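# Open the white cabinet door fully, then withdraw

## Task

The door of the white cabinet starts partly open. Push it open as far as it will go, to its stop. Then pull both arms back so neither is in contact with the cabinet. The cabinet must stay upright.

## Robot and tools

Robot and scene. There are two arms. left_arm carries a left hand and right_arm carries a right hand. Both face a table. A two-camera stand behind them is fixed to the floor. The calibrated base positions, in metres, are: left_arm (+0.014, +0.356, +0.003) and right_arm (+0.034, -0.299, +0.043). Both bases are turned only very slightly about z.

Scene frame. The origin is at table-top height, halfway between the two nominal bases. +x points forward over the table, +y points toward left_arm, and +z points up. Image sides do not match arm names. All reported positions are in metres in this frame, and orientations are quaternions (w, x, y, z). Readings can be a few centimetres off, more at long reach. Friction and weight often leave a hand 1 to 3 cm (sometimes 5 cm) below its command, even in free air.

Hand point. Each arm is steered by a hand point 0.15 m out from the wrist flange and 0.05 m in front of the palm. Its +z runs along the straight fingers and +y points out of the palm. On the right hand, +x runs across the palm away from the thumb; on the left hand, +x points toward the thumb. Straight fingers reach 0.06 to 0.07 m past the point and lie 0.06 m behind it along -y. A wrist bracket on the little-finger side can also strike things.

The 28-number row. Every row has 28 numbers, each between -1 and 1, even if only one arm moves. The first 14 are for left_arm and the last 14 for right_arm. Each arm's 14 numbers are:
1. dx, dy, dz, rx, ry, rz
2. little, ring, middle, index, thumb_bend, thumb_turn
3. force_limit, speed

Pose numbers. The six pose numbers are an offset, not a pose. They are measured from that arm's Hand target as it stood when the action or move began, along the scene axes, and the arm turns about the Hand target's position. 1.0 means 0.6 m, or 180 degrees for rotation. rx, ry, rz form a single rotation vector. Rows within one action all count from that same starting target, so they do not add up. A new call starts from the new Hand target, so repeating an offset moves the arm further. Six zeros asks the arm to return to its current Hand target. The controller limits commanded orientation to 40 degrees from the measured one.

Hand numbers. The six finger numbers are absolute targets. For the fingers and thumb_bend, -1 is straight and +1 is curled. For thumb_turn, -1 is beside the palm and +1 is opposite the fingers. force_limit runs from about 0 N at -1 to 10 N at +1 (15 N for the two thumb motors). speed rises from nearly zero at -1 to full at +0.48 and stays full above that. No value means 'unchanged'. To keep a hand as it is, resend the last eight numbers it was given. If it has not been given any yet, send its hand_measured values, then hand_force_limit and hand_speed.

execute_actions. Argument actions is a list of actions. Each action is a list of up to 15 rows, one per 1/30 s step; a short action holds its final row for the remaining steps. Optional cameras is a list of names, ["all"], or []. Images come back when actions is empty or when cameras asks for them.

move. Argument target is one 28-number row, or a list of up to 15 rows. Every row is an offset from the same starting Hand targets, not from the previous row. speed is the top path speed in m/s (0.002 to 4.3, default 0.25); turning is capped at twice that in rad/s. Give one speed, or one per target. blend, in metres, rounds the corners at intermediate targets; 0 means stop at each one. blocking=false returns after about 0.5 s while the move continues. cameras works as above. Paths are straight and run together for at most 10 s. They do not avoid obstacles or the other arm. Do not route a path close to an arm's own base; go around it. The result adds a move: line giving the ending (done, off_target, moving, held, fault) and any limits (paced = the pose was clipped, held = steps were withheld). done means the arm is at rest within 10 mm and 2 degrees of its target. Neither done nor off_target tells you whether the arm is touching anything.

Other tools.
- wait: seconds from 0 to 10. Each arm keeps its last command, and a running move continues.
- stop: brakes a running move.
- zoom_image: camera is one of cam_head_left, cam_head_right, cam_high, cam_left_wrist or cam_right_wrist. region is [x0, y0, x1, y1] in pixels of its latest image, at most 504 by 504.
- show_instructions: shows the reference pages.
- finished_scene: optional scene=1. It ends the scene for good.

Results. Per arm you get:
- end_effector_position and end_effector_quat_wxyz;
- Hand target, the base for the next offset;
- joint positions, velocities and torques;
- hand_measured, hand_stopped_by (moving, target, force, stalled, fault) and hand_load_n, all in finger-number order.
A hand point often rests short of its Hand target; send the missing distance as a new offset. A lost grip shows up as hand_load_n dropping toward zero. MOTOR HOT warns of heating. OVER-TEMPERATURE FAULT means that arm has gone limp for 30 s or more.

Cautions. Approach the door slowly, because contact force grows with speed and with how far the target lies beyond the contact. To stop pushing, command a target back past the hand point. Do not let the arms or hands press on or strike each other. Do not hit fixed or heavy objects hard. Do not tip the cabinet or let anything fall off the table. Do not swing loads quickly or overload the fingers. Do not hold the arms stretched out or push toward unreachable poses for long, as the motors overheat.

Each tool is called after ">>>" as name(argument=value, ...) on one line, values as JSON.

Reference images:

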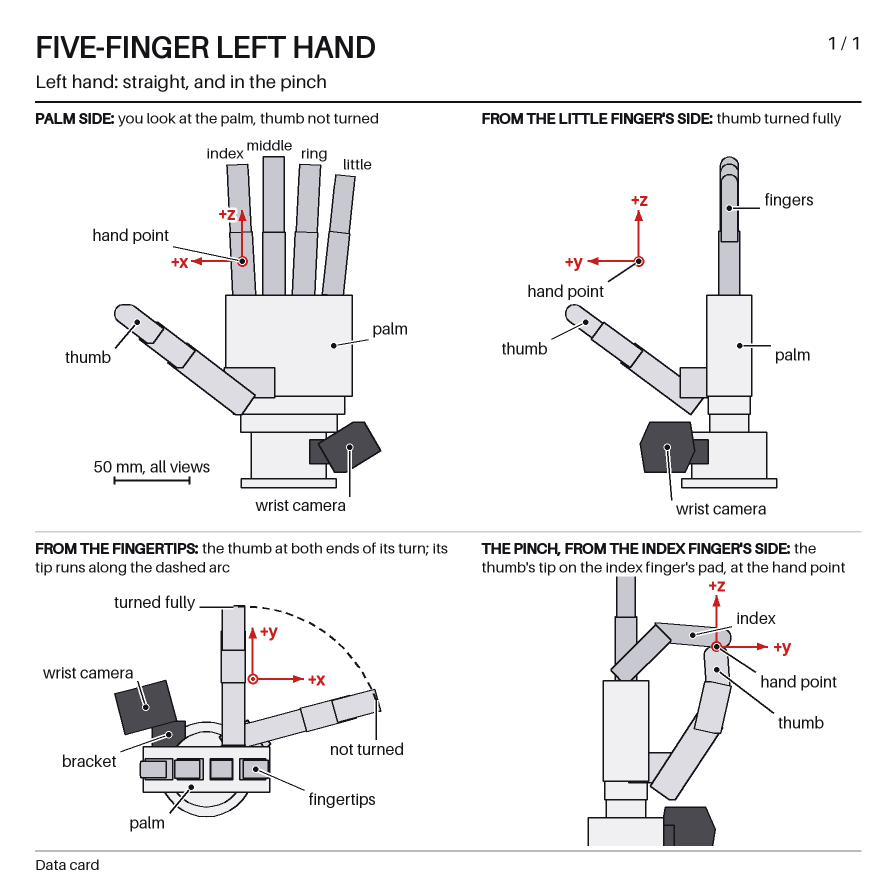

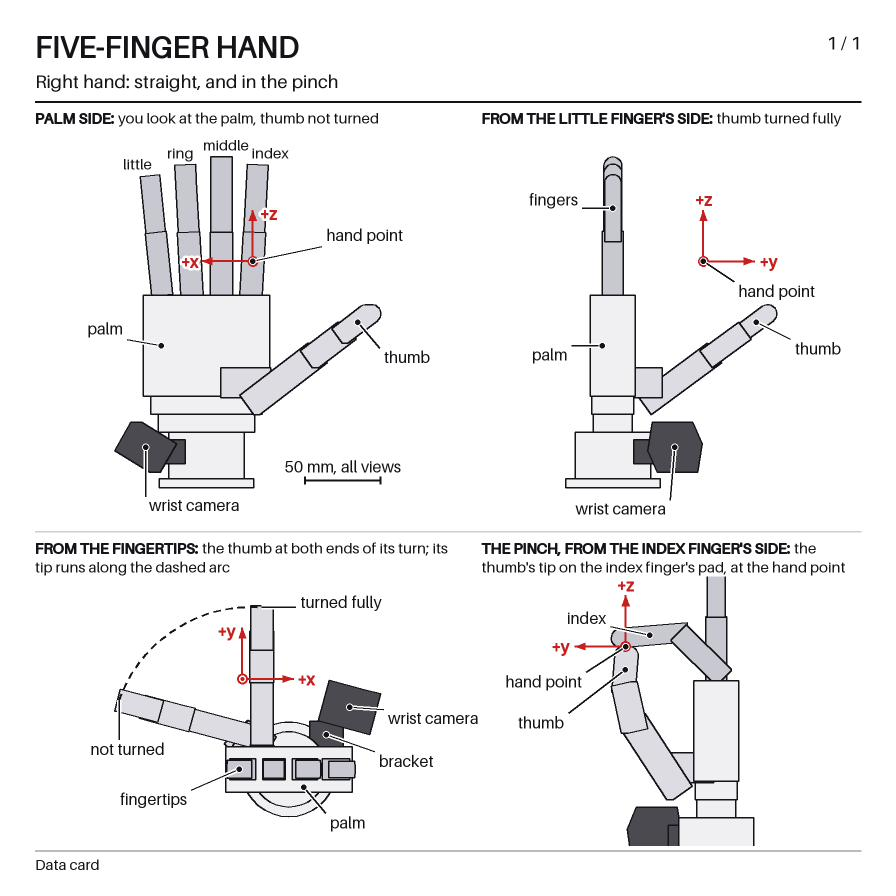

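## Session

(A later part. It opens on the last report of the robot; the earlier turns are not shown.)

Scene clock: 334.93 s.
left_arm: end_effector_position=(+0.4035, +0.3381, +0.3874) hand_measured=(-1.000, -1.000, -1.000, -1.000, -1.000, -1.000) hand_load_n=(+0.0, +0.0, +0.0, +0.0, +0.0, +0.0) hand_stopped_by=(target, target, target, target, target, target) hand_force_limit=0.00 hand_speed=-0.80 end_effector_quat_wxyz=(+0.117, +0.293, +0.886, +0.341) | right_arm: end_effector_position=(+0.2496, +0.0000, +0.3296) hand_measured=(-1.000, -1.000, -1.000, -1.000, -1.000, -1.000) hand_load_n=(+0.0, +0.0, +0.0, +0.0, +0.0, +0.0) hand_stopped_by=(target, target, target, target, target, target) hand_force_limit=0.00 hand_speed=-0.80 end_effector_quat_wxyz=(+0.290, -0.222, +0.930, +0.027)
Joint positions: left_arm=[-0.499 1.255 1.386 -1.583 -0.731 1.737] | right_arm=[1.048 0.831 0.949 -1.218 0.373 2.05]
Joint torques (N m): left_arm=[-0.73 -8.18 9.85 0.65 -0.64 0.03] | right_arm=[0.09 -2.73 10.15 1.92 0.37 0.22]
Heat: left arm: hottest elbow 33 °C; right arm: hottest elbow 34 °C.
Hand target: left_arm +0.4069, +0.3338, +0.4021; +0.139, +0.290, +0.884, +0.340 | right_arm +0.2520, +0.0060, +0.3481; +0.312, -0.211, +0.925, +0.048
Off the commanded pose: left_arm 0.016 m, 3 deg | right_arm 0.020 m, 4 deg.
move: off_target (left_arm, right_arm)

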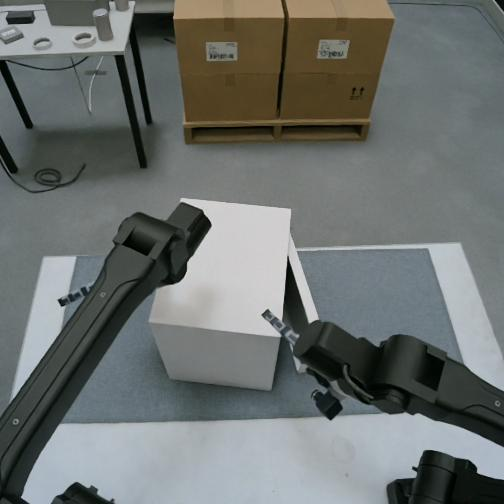

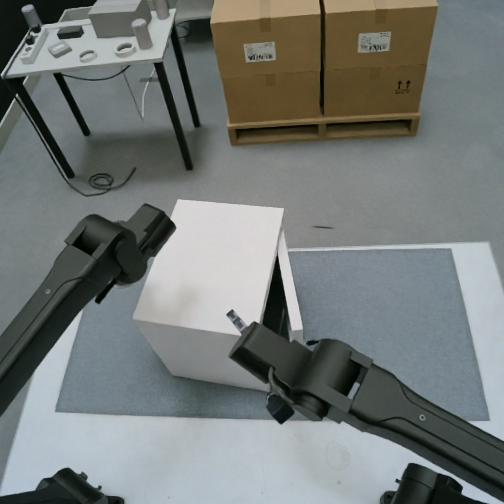

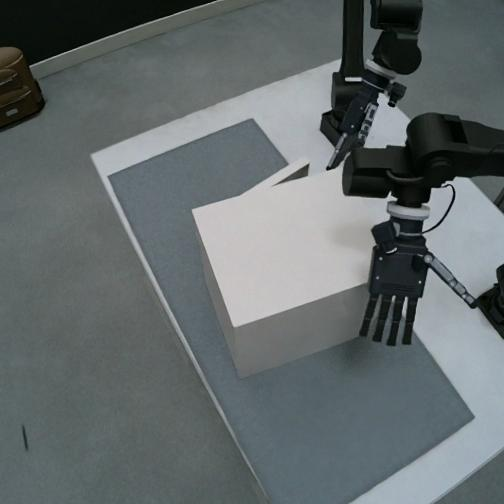

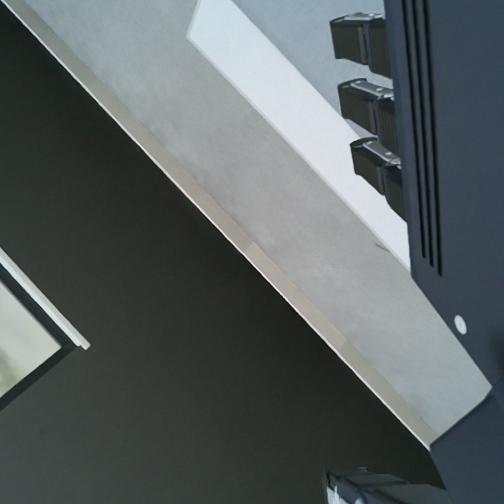

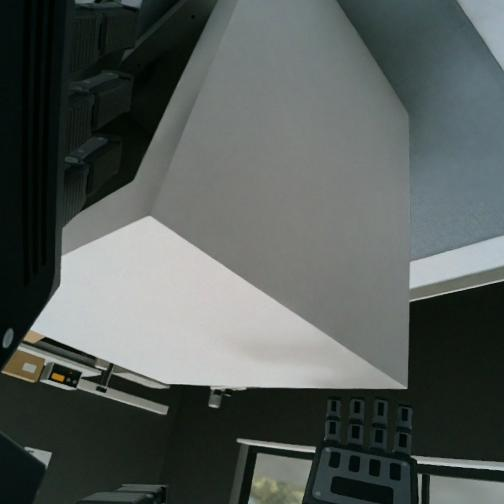

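>>> move(target=[0,0,0,0,0,0,-1,-1,-1,-1,-1,-1,0,-0.8,-0.005,-0.0833,0,-0.04,-0.0113,0.0627,-1,-1,-1,-1,-1,-1,0,-0.8], speed=0.08, cameras=["all"])

>>> zoom_image(camera="cam_head_left", region=[240, 220, 400, 380])

>>> zoom_image(camera="cam_right_wrist", region=[0, 0, 250, 250])

Scene clock: 358.30 s.
left_arm: end_effector_position=(+0.4035, +0.3381, +0.3874) hand_measured=(-1.000, -1.000, -1.000, -1.000, -1.000, -1.000) hand_load_n=(+0.0, +0.0, +0.0, +0.0, +0.0, +0.0) hand_stopped_by=(target, target, target, target, target, target) hand_force_limit=0.00 hand_speed=-0.80 end_effector_quat_wxyz=(+0.117, +0.293, +0.886, +0.341) | right_arm: end_effector_position=(+0.2498, -0.0416, +0.3379) hand_measured=(-1.000, -1.000, -1.000, -1.000, -1.000, -1.000) hand_load_n=(+0.0, +0.0, +0.0, +0.0, +0.0, +0.0) hand_stopped_by=(target, target, target, target, target, target) hand_force_limit=0.00 hand_speed=-0.80 end_effector_quat_wxyz=(+0.298, -0.321, +0.899, +0.013)
Joint positions: left_arm=[-0.499 1.255 1.386 -1.583 -0.731 1.737] | right_arm=[0.869 0.731 0.932 -1.218 0.263 1.67]
Joint torques (N m): left_arm=[-0.62 -8.23 9.84 0.64 -0.64 0.04] | right_arm=[-1.44 -1.49 10.14 0.85 -0.03 -0.06]
Heat: left arm: hottest elbow 33 °C; right arm: hottest elbow 35 °C.
Hand target: left_arm +0.4069, +0.3338, +0.4021; +0.139, +0.290, +0.884, +0.340 | right_arm +0.2490, -0.0439, +0.3481; +0.309, -0.320, +0.895, +0.017
Off the commanded pose: left_arm 0.016 m, 3 deg | right_arm 0.010 m, 1 deg.
move: off_target (left_arm)

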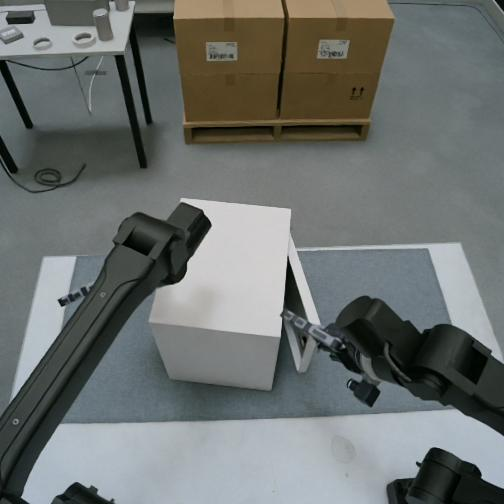

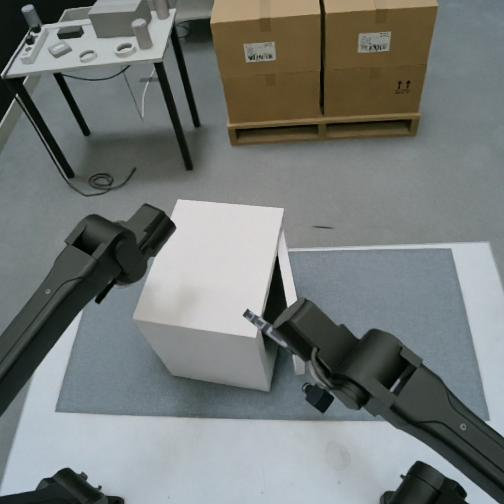

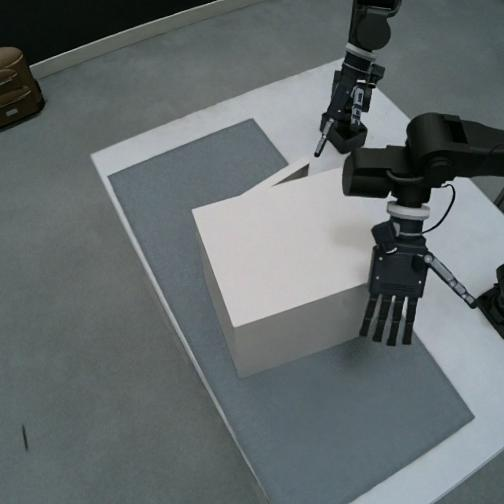

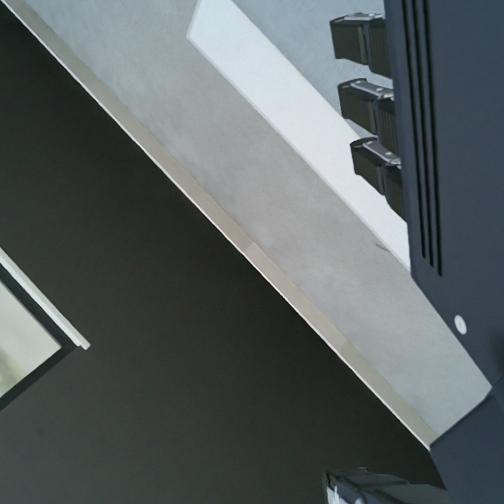

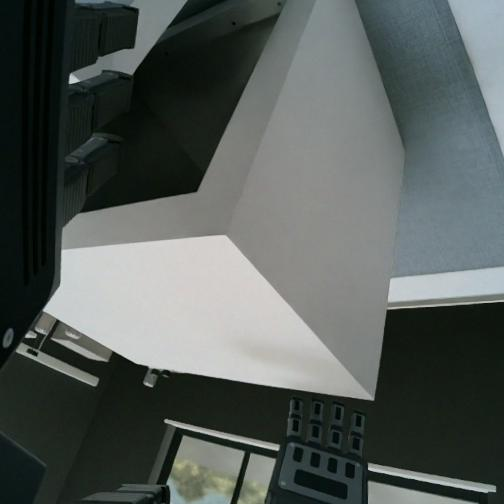

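Scaled by 3.150 from the camera's 504x504 image, which has a finer 720x720 frame.

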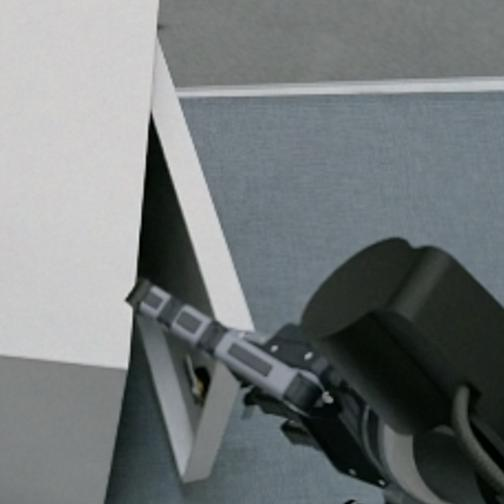

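Scaled by 2.016 from the camera's 504x504 image, which has a finer 720x720 frame.

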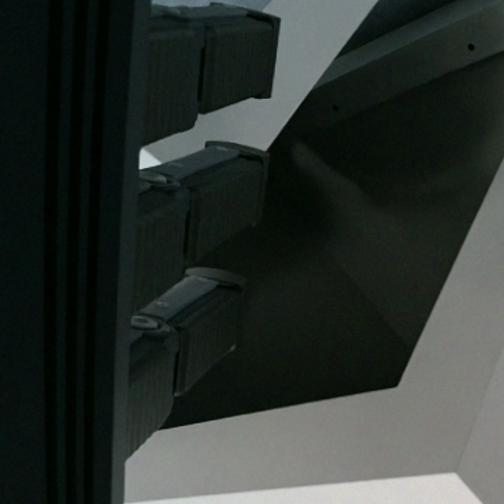

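>>> move(target=[0,0,0,0,0,0,-1,-1,-1,-1,-1,-1,0,-0.8,0,-0.0667,0,-0.04,-0.0113,0.0627,-1,-1,-1,-1,-1,-1,0,-0.8], speed=0.08, cameras=["all"])

>>> zoom_image(camera="cam_head_left", region=[240, 220, 400, 380])

>>> zoom_image(camera="cam_right_wrist", region=[0, 0, 250, 250])

Scene clock: 372.00 s.
left_arm: end_effector_position=(+0.4035, +0.3381, +0.3874) hand_measured=(-1.000, -1.000, -1.000, -1.000, -1.000, -1.000) hand_load_n=(+0.0, +0.0, +0.0, +0.0, +0.0, +0.0) hand_stopped_by=(target, target, target, target, target, target) hand_force_limit=0.00 hand_speed=-0.80 end_effector_quat_wxyz=(+0.117, +0.293, +0.886, +0.341) | right_arm: end_effector_position=(+0.2487, -0.0823, +0.3314) hand_measured=(-1.000, -1.000, -1.000, -1.000, -1.000, -1.000) hand_load_n=(-0.5, +0.0, +0.0, +0.0, +0.0, +0.0) hand_stopped_by=(target, target, target, target, target, target) hand_force_limit=0.00 hand_speed=-0.80 end_effector_quat_wxyz=(+0.284, -0.427, +0.858, -0.015)
Joint positions: left_arm=[-0.499 1.255 1.386 -1.583 -0.731 1.737] | right_arm=[0.669 0.696 0.932 -1.244 0.137 1.268]
Joint torques (N m): left_arm=[-0.62 -8.23 9.83 0.65 -0.63 0.04] | right_arm=[-1.49 -1.14 11.48 0.76 -0.08 -0.06]
Heat: left arm: hottest elbow 33 °C; right arm: hottest elbow 35 °C.
Hand target: left_arm +0.4069, +0.3338, +0.4021; +0.139, +0.290, +0.884, +0.340 | right_arm +0.2490, -0.0840, +0.3481; +0.301, -0.426, +0.853, -0.015
Off the commanded pose: left_arm 0.016 m, 3 deg | right_arm 0.017 m, 2 deg.
move: off_target (left_arm, right_arm)

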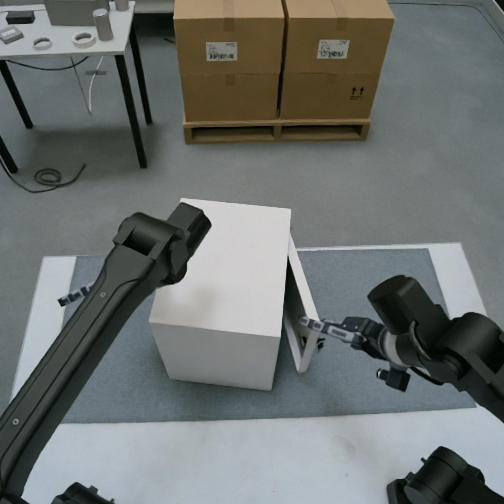

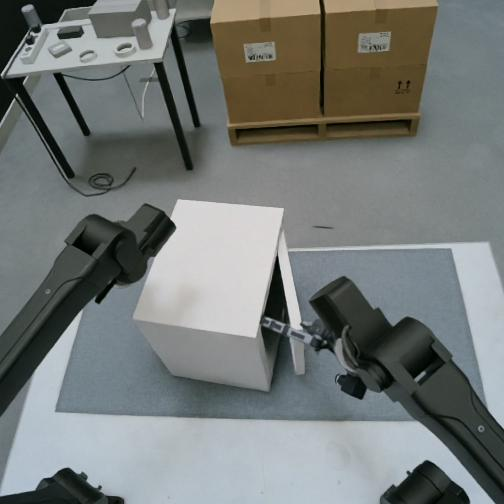

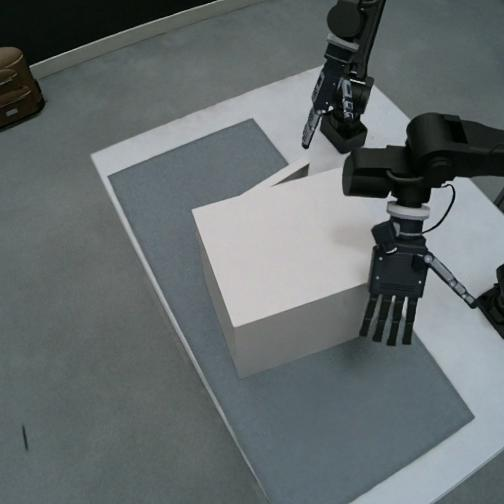

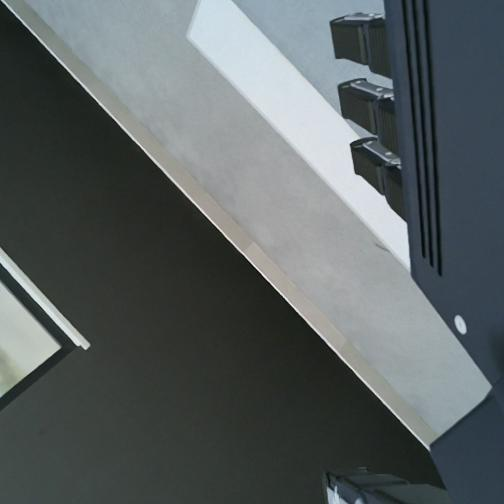

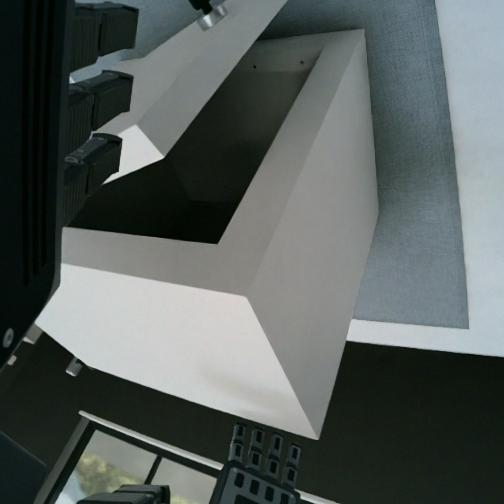

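Scaled by 3.150 from the camera's 504x504 image, which has a finer 720x720 frame.

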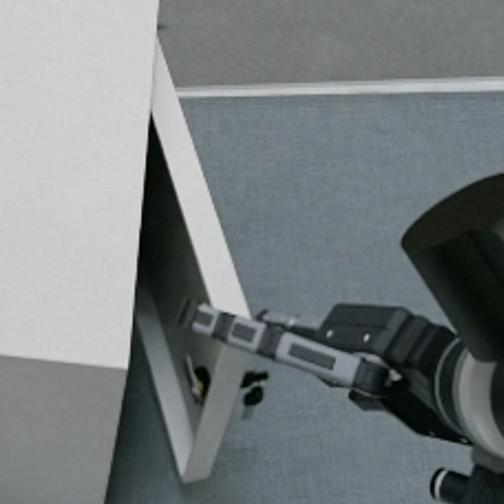

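Scaled by 2.016 from the camera's 504x504 image, which has a finer 720x720 frame.

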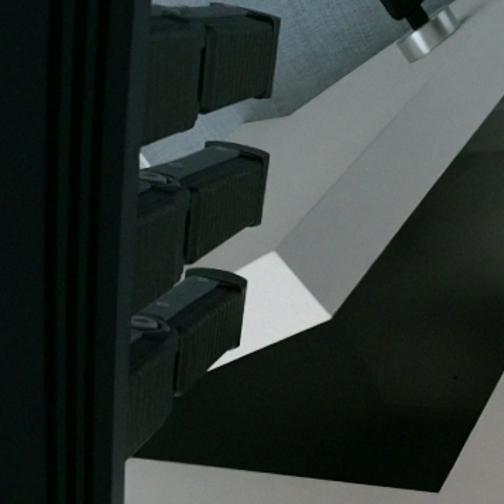

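>>> move(target=[[0,0,0,0,0,0,-1,-1,-1,-1,-1,-1,0,-0.8,0,0.0,0.0833,0,0,0,-1,-1,-1,-1,-1,1,0,0],[0,0,0,0,0,0,-1,-1,-1,-1,-1,-1,0,-0.8,0.005,0.15,0.0833,0.0883,0.025,-0.1383,-1,-1,-1,-1,-1,1,0,0]], speed=0.15, cameras=["all"])

>>> zoom_image(camera="cam_head_left", region=[240, 220, 400, 380])

Scene clock: 407.53 s.
left_arm: end_effector_position=(+0.4035, +0.3381, +0.3874) hand_measured=(-1.000, -1.000, -1.000, -1.000, -1.000, -1.000) hand_load_n=(+0.0, +0.0, -0.5, +0.0, +0.0, +0.0) hand_stopped_by=(target, target, target, target, target, target) hand_force_limit=0.00 hand_speed=-0.80 end_effector_quat_wxyz=(+0.117, +0.293, +0.886, +0.341) | right_arm: end_effector_position=(+0.2434, -0.0046, +0.3654) hand_measured=(-1.000, -1.000, -1.000, -1.000, -1.000, +1.000) hand_load_n=(+0.0, +0.0, +0.0, +0.0, +0.0, +0.0) hand_stopped_by=(target, target, target, target, target, target) hand_force_limit=0.00 hand_speed=0.00 end_effector_quat_wxyz=(+0.283, -0.220, +0.933, +0.034)
Joint positions: left_arm=[-0.499 1.255 1.386 -1.583 -0.731 1.737] | right_arm=[1.048 0.83 1.046 -1.321 0.355 2.062]
Joint torques (N m): left_arm=[-0.62 -8.18 9.83 0.65 -0.64 0.03] | right_arm=[-0.09 -1.2 13.48 1.89 0.36 0.23]
Heat: left arm: hottest elbow 33 °C; right arm: hottest elbow 37 °C.
Hand target: left_arm +0.4069, +0.3338, +0.4021; +0.139, +0.290, +0.884, +0.340 | right_arm +0.2520, +0.0060, +0.3980; +0.313, -0.187, +0.930, +0.054
Off the commanded pose: left_arm 0.016 m, 3 deg | right_arm 0.035 m, 6 deg.
joint sent to its limit (right arm) — joint 6 (wrist roll), upper limit. The joint targets are off in position and orientation.
move: off_target (left_arm, right_arm)

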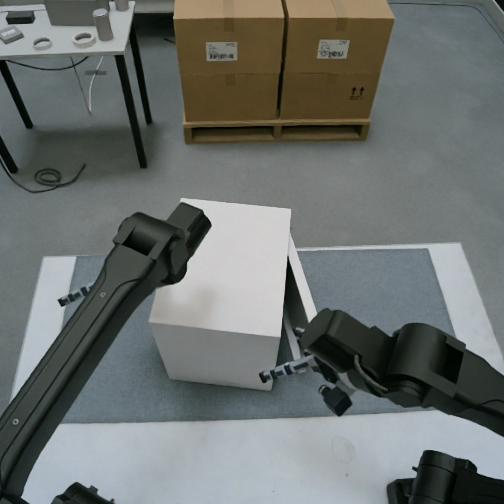

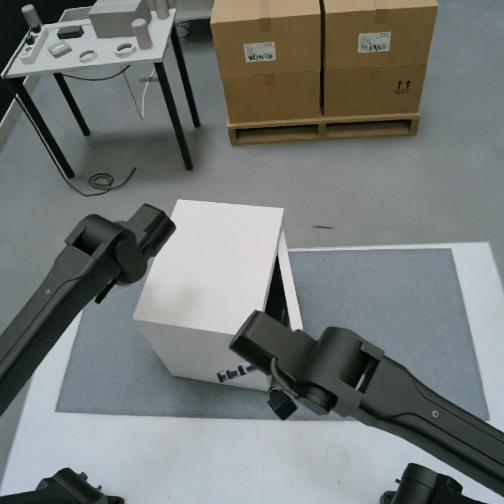

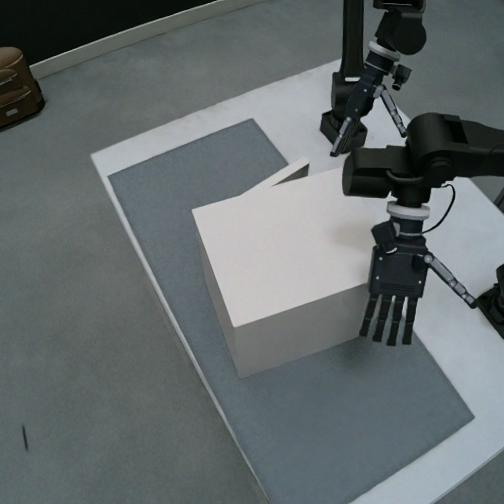

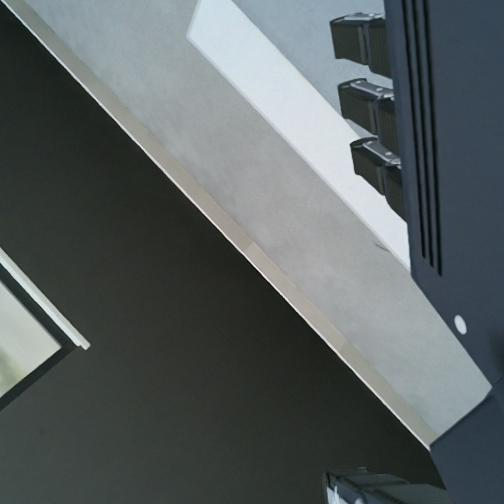

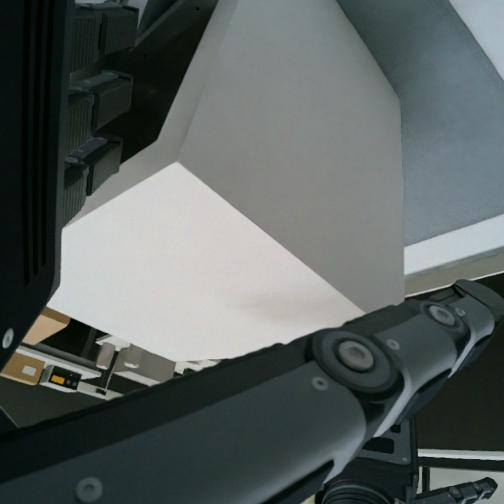

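Scaled by 3.150 from the camera's 504x504 image, which has a finer 720x720 frame.

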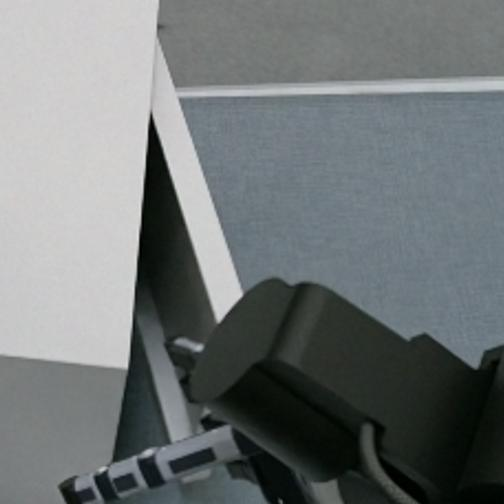

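>>> move(target=[0,0,0,0,0,0,-1,-1,-1,-1,-1,-1,0,-0.8,0.0067,-0.0067,-0.15,-0.023,0.0092,0.0163,-1,-1,-1,-1,-1,1,0,0], speed=0.1, cameras=["all"])

>>> zoom_image(camera="cam_head_left", region=[240, 260, 360, 380])

>>> zoom_image(camera="cam_right_wrist", region=[0, 0, 250, 250])

Scene clock: 417.23 s.
left_arm: end_effector_position=(+0.4035, +0.3381, +0.3874) hand_measured=(-1.000, -1.000, -1.000, -1.000, -1.000, -1.000) hand_load_n=(+0.0, +0.0, +0.0, +0.0, +0.0, +0.0) hand_stopped_by=(target, target, target, target, target, target) hand_force_limit=0.00 hand_speed=-0.80 end_effector_quat_wxyz=(+0.117, +0.293, +0.886, +0.341) | right_arm: end_effector_position=(+0.2466, -0.0021, +0.2964) hand_measured=(-1.000, -1.000, -1.000, -1.000, -1.000, +1.000) hand_load_n=(+0.0, +0.0, +0.0, +0.0, +0.0, +0.0) hand_stopped_by=(target, target, target, target, target, target) hand_force_limit=0.00 hand_speed=0.00 end_effector_quat_wxyz=(+0.275, -0.230, +0.933, +0.021)
Joint positions: left_arm=[-0.499 1.255 1.386 -1.583 -0.731 1.737] | right_arm=[1.04 0.834 0.879 -1.174 0.355 2.038]
Joint torques (N m): left_arm=[-0.62 -8.23 9.83 0.65 -0.64 0.04] | right_arm=[-1.44 -1.55 10.25 1.88 0.04 -0.06]
Heat: left arm: hottest elbow 33 °C; right arm: hottest elbow 37 °C.
Hand target: left_arm +0.4069, +0.3338, +0.4021; +0.139, +0.290, +0.884, +0.340 | right_arm +0.2560, +0.0020, +0.3080; +0.291, -0.222, +0.930, +0.031
Off the commanded pose: left_arm 0.016 m, 3 deg | right_arm 0.016 m, 2 deg.
move: off_target (left_arm, right_arm)

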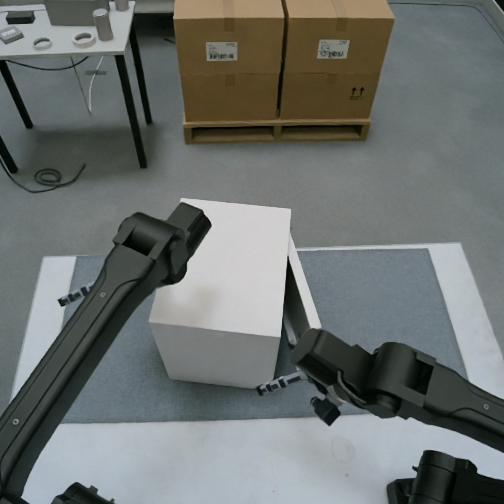

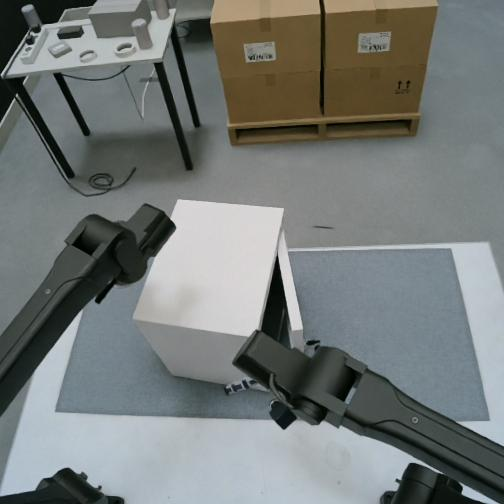

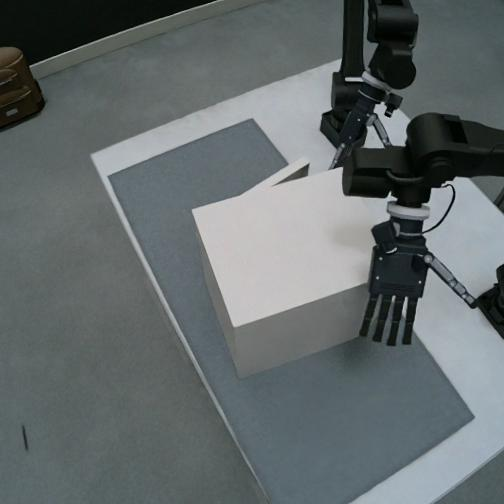

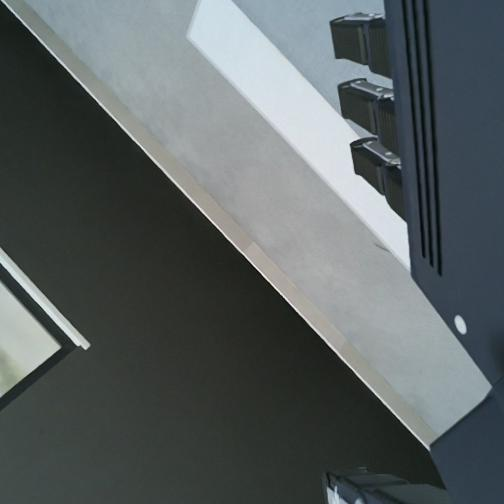

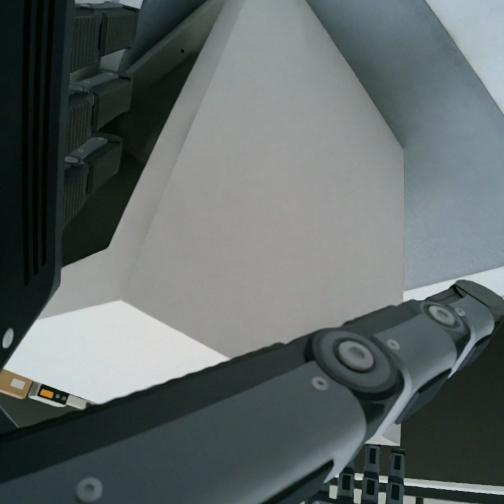

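Scaled by 4.200 from the camera's 504x504 image, which has a finer 720x720 frame.

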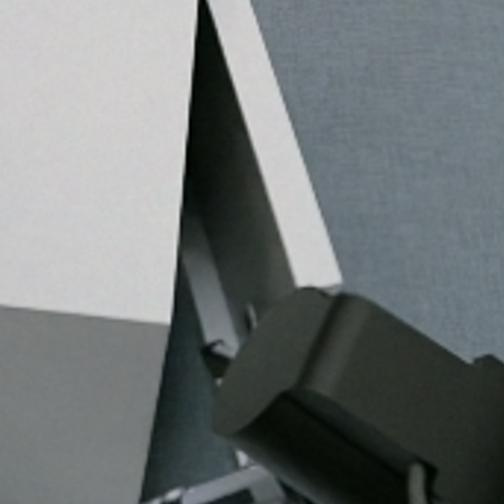

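Scaled by 2.016 from the camera's 504x504 image, which has a finer 720x720 frame.

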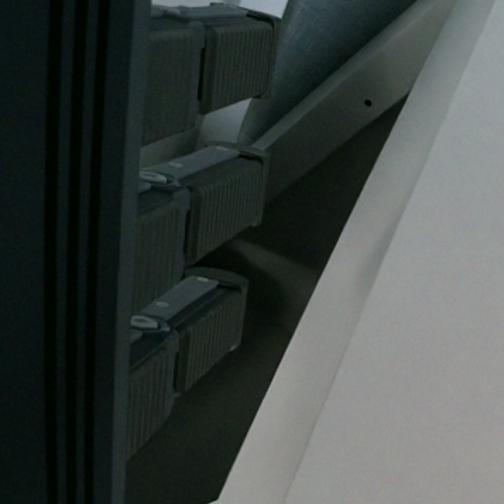

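>>> move(target=[0,0,0,0,0,0,-1,-1,-1,-1,-1,-1,0,-0.8,0.005,-0.1,0,-0.04,-0.0113,0.0627,-1,-1,-1,-1,-1,1,0,0], speed=0.08, cameras=["all"])

>>> zoom_image(camera="cam_head_left", region=[240, 260, 360, 380])

>>> zoom_image(camera="cam_right_wrist", region=[0, 0, 250, 250])

Scene clock: 425.10 s.
left_arm: end_effector_position=(+0.4035, +0.3381, +0.3874) hand_measured=(-1.000, -1.000, -1.000, -1.000, -1.000, -1.000) hand_load_n=(+0.0, +0.0, +0.0, +0.0, +0.0, -0.5) hand_stopped_by=(target, target, target, target, target, target) hand_force_limit=0.00 hand_speed=-0.80 end_effector_quat_wxyz=(+0.117, +0.293, +0.886, +0.341) | right_arm: end_effector_position=(+0.2535, -0.0528, +0.2964) hand_measured=(-1.000, -1.000, -1.000, -1.000, -1.000, +1.000) hand_load_n=(+0.0, +0.0, +0.0, -0.5, +0.0, +0.0) hand_stopped_by=(target, target, target, target, target, target) hand_force_limit=0.00 hand_speed=0.00 end_effector_quat_wxyz=(+0.274, -0.340, +0.900, -0.002)
Joint positions: left_arm=[-0.499 1.255 1.386 -1.583 -0.731 1.737] | right_arm=[0.81 0.738 0.851 -1.174 0.231 1.59]
Joint torques (N m): left_arm=[-0.67 -8.23 9.84 0.65 -0.64 0.04] | right_arm=[-1.61 -1.79 10.39 0.87 0.06 -0.07]
Heat: left arm: hottest elbow 33 °C; right arm: hottest elbow 37 °C.
Hand target: left_arm +0.4069, +0.3338, +0.4021; +0.139, +0.290, +0.884, +0.340 | right_arm +0.2590, -0.0580, +0.3080; +0.288, -0.330, +0.899, -0.002
Off the commanded pose: left_arm 0.016 m, 3 deg | right_arm 0.014 m, 2 deg.
move: off_target (left_arm, right_arm)

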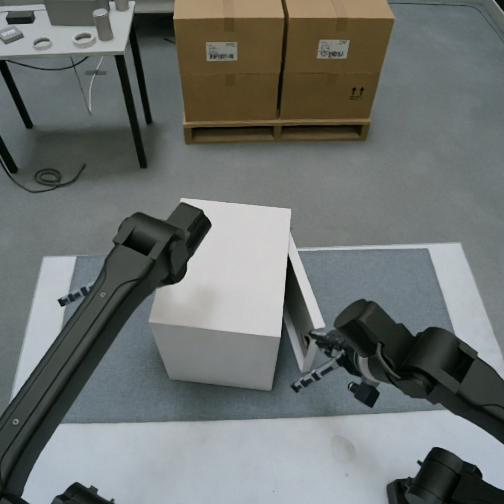

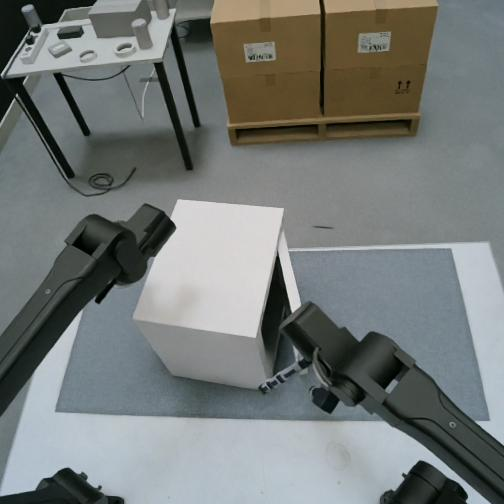

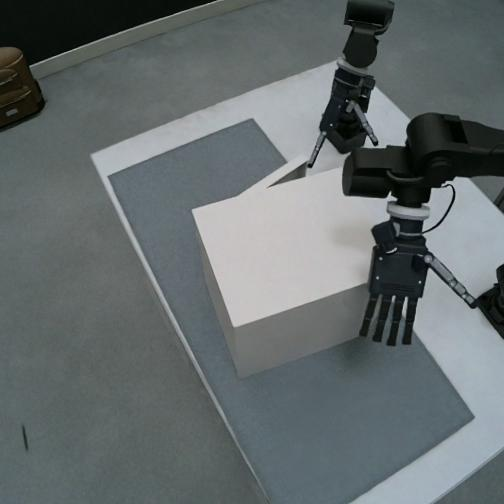

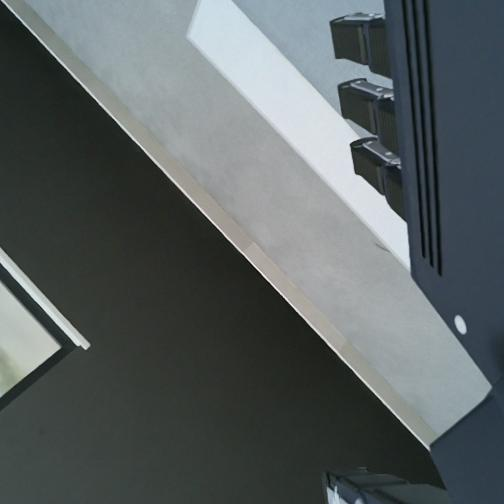

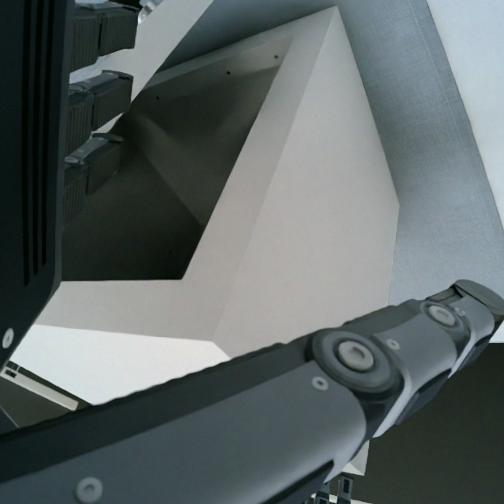

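Scaled by 4.200 from the camera's 504x504 image, which has a finer 720x720 frame.

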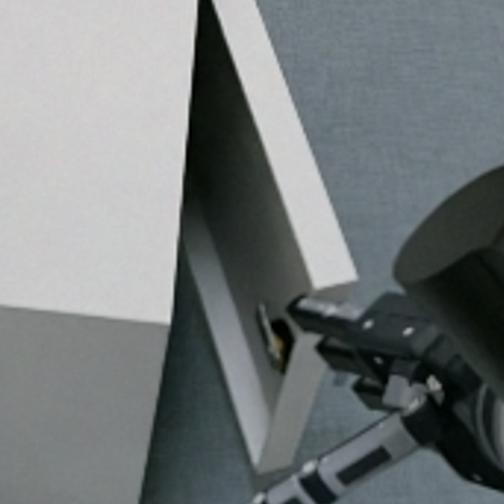

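Scaled by 2.016 from the camera's 504x504 image, which has a finer 720x720 frame.

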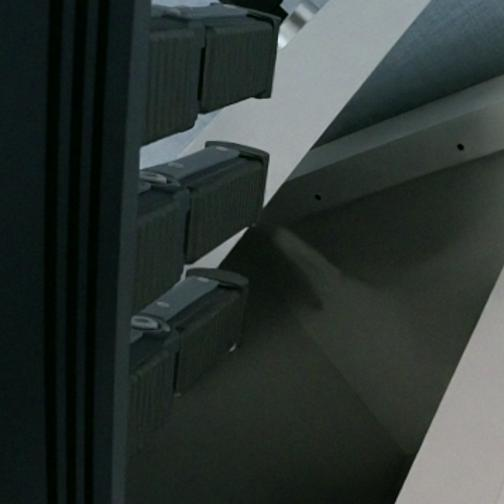

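>>> move(target=[[0,0,0,0,0,0,-1,-1,-1,-1,-1,-1,0,-0.8,0.03,-0.075,0,0,0,0,-1,-1,-1,-1,-1,1,0,0],[0,0,0,0,0,0,-1,-1,-1,-1,-1,-1,0,-0.8,0.085,-0.15,0,0,0,0,-1,-1,-1,-1,-1,1,0,0]], speed=0.08, blend=[0.02, 0], cameras=["all"])

>>> zoom_image(camera="cam_head_left", region=[240, 220, 400, 380])

>>> zoom_image(camera="cam_right_wrist", region=[0, 0, 250, 250])

Scene clock: 448.63 s.
left_arm: end_effector_position=(+0.4035, +0.3381, +0.3874) hand_measured=(-1.000, -1.000, -1.000, -1.000, -1.000, -1.000) hand_load_n=(+0.0, +0.0, +0.0, +0.0, +0.0, +0.0) hand_stopped_by=(target, target, target, target, target, target) hand_force_limit=0.00 hand_speed=-0.80 end_effector_quat_wxyz=(+0.117, +0.293, +0.886, +0.341) | right_arm: end_effector_position=(+0.2980, -0.1486, +0.2924) hand_measured=(-1.000, -1.000, -1.000, -1.000, -1.000, +1.000) hand_load_n=(+0.0, +0.0, +0.0, +0.0, +0.0, +0.0) hand_stopped_by=(target, target, target, target, target, target) hand_force_limit=0.00 hand_speed=0.00 end_effector_quat_wxyz=(+0.263, -0.334, +0.905, -0.001)
Joint positions: left_arm=[-0.499 1.255 1.386 -1.583 -0.731 1.737] | right_arm=[0.276 0.71 0.834 -1.164 -0.041 1.144]
Joint torques (N m): left_arm=[-0.67 -8.23 9.85 0.64 -0.63 0.04] | right_arm=[-1.38 -0.15 11.29 2.06 -0.15 -0.06]
Heat: left arm: hottest elbow 34 °C; right arm: hottest elbow 36 °C.
Hand target: left_arm +0.4069, +0.3338, +0.4021; +0.139, +0.290, +0.884, +0.340 | right_arm +0.3100, -0.1480, +0.3080; +0.288, -0.330, +0.899, -0.002
Off the commanded pose: left_arm 0.016 m, 3 deg | right_arm 0.020 m, 3 deg.
move: off_target (left_arm, right_arm)

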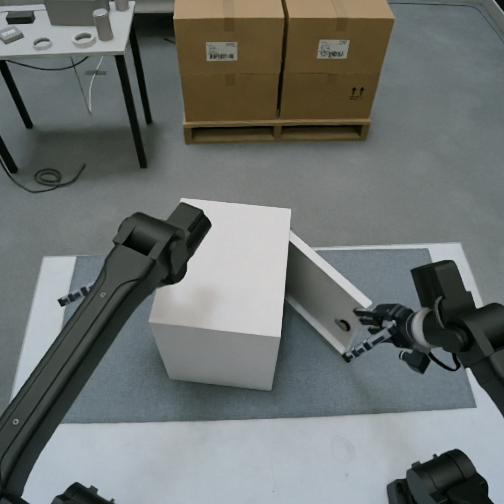

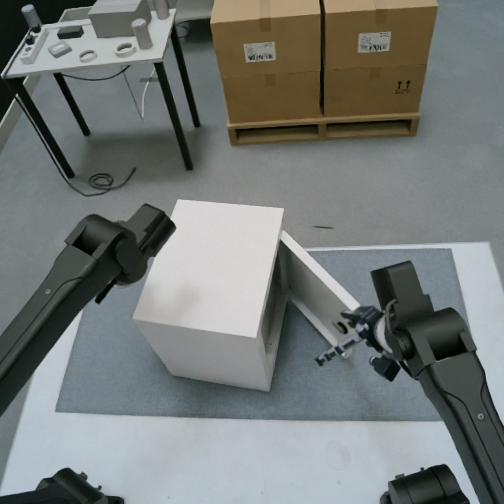

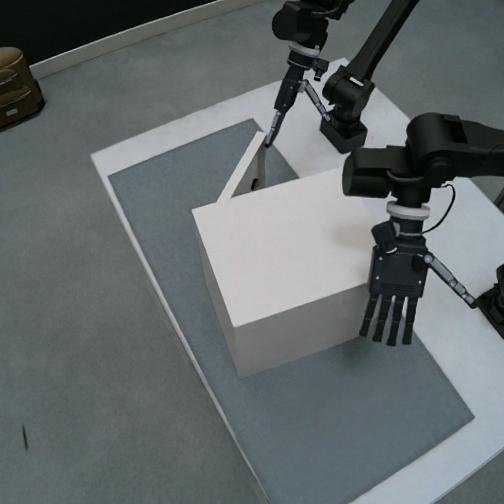

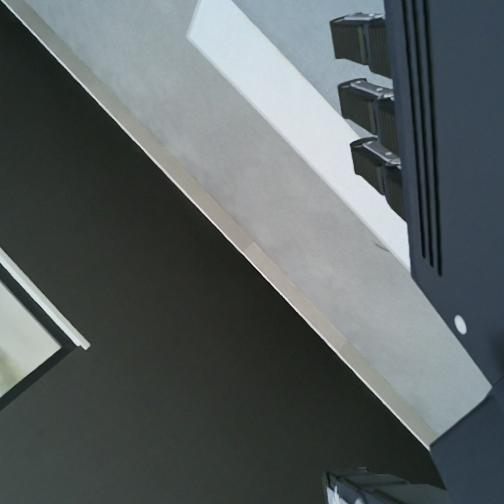

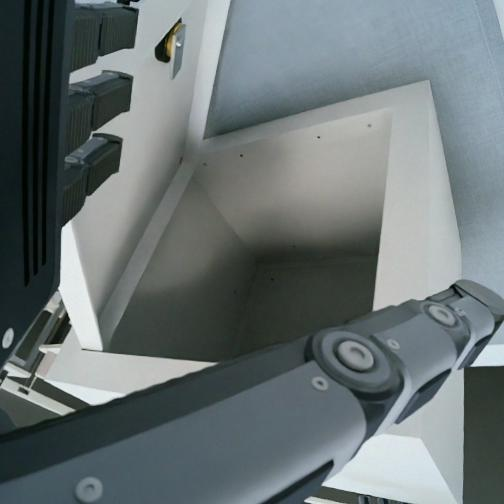

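Scaled by 3.150 from the camera's 504x504 image, which has a finer 720x720 frame.

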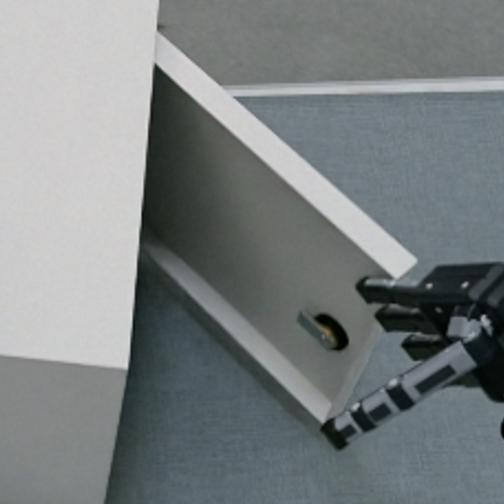

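Scaled by 2.016 from the camera's 504x504 image, which has a finer 720x720 frame.

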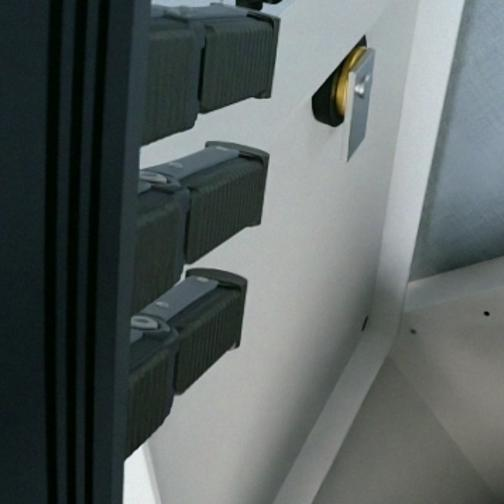

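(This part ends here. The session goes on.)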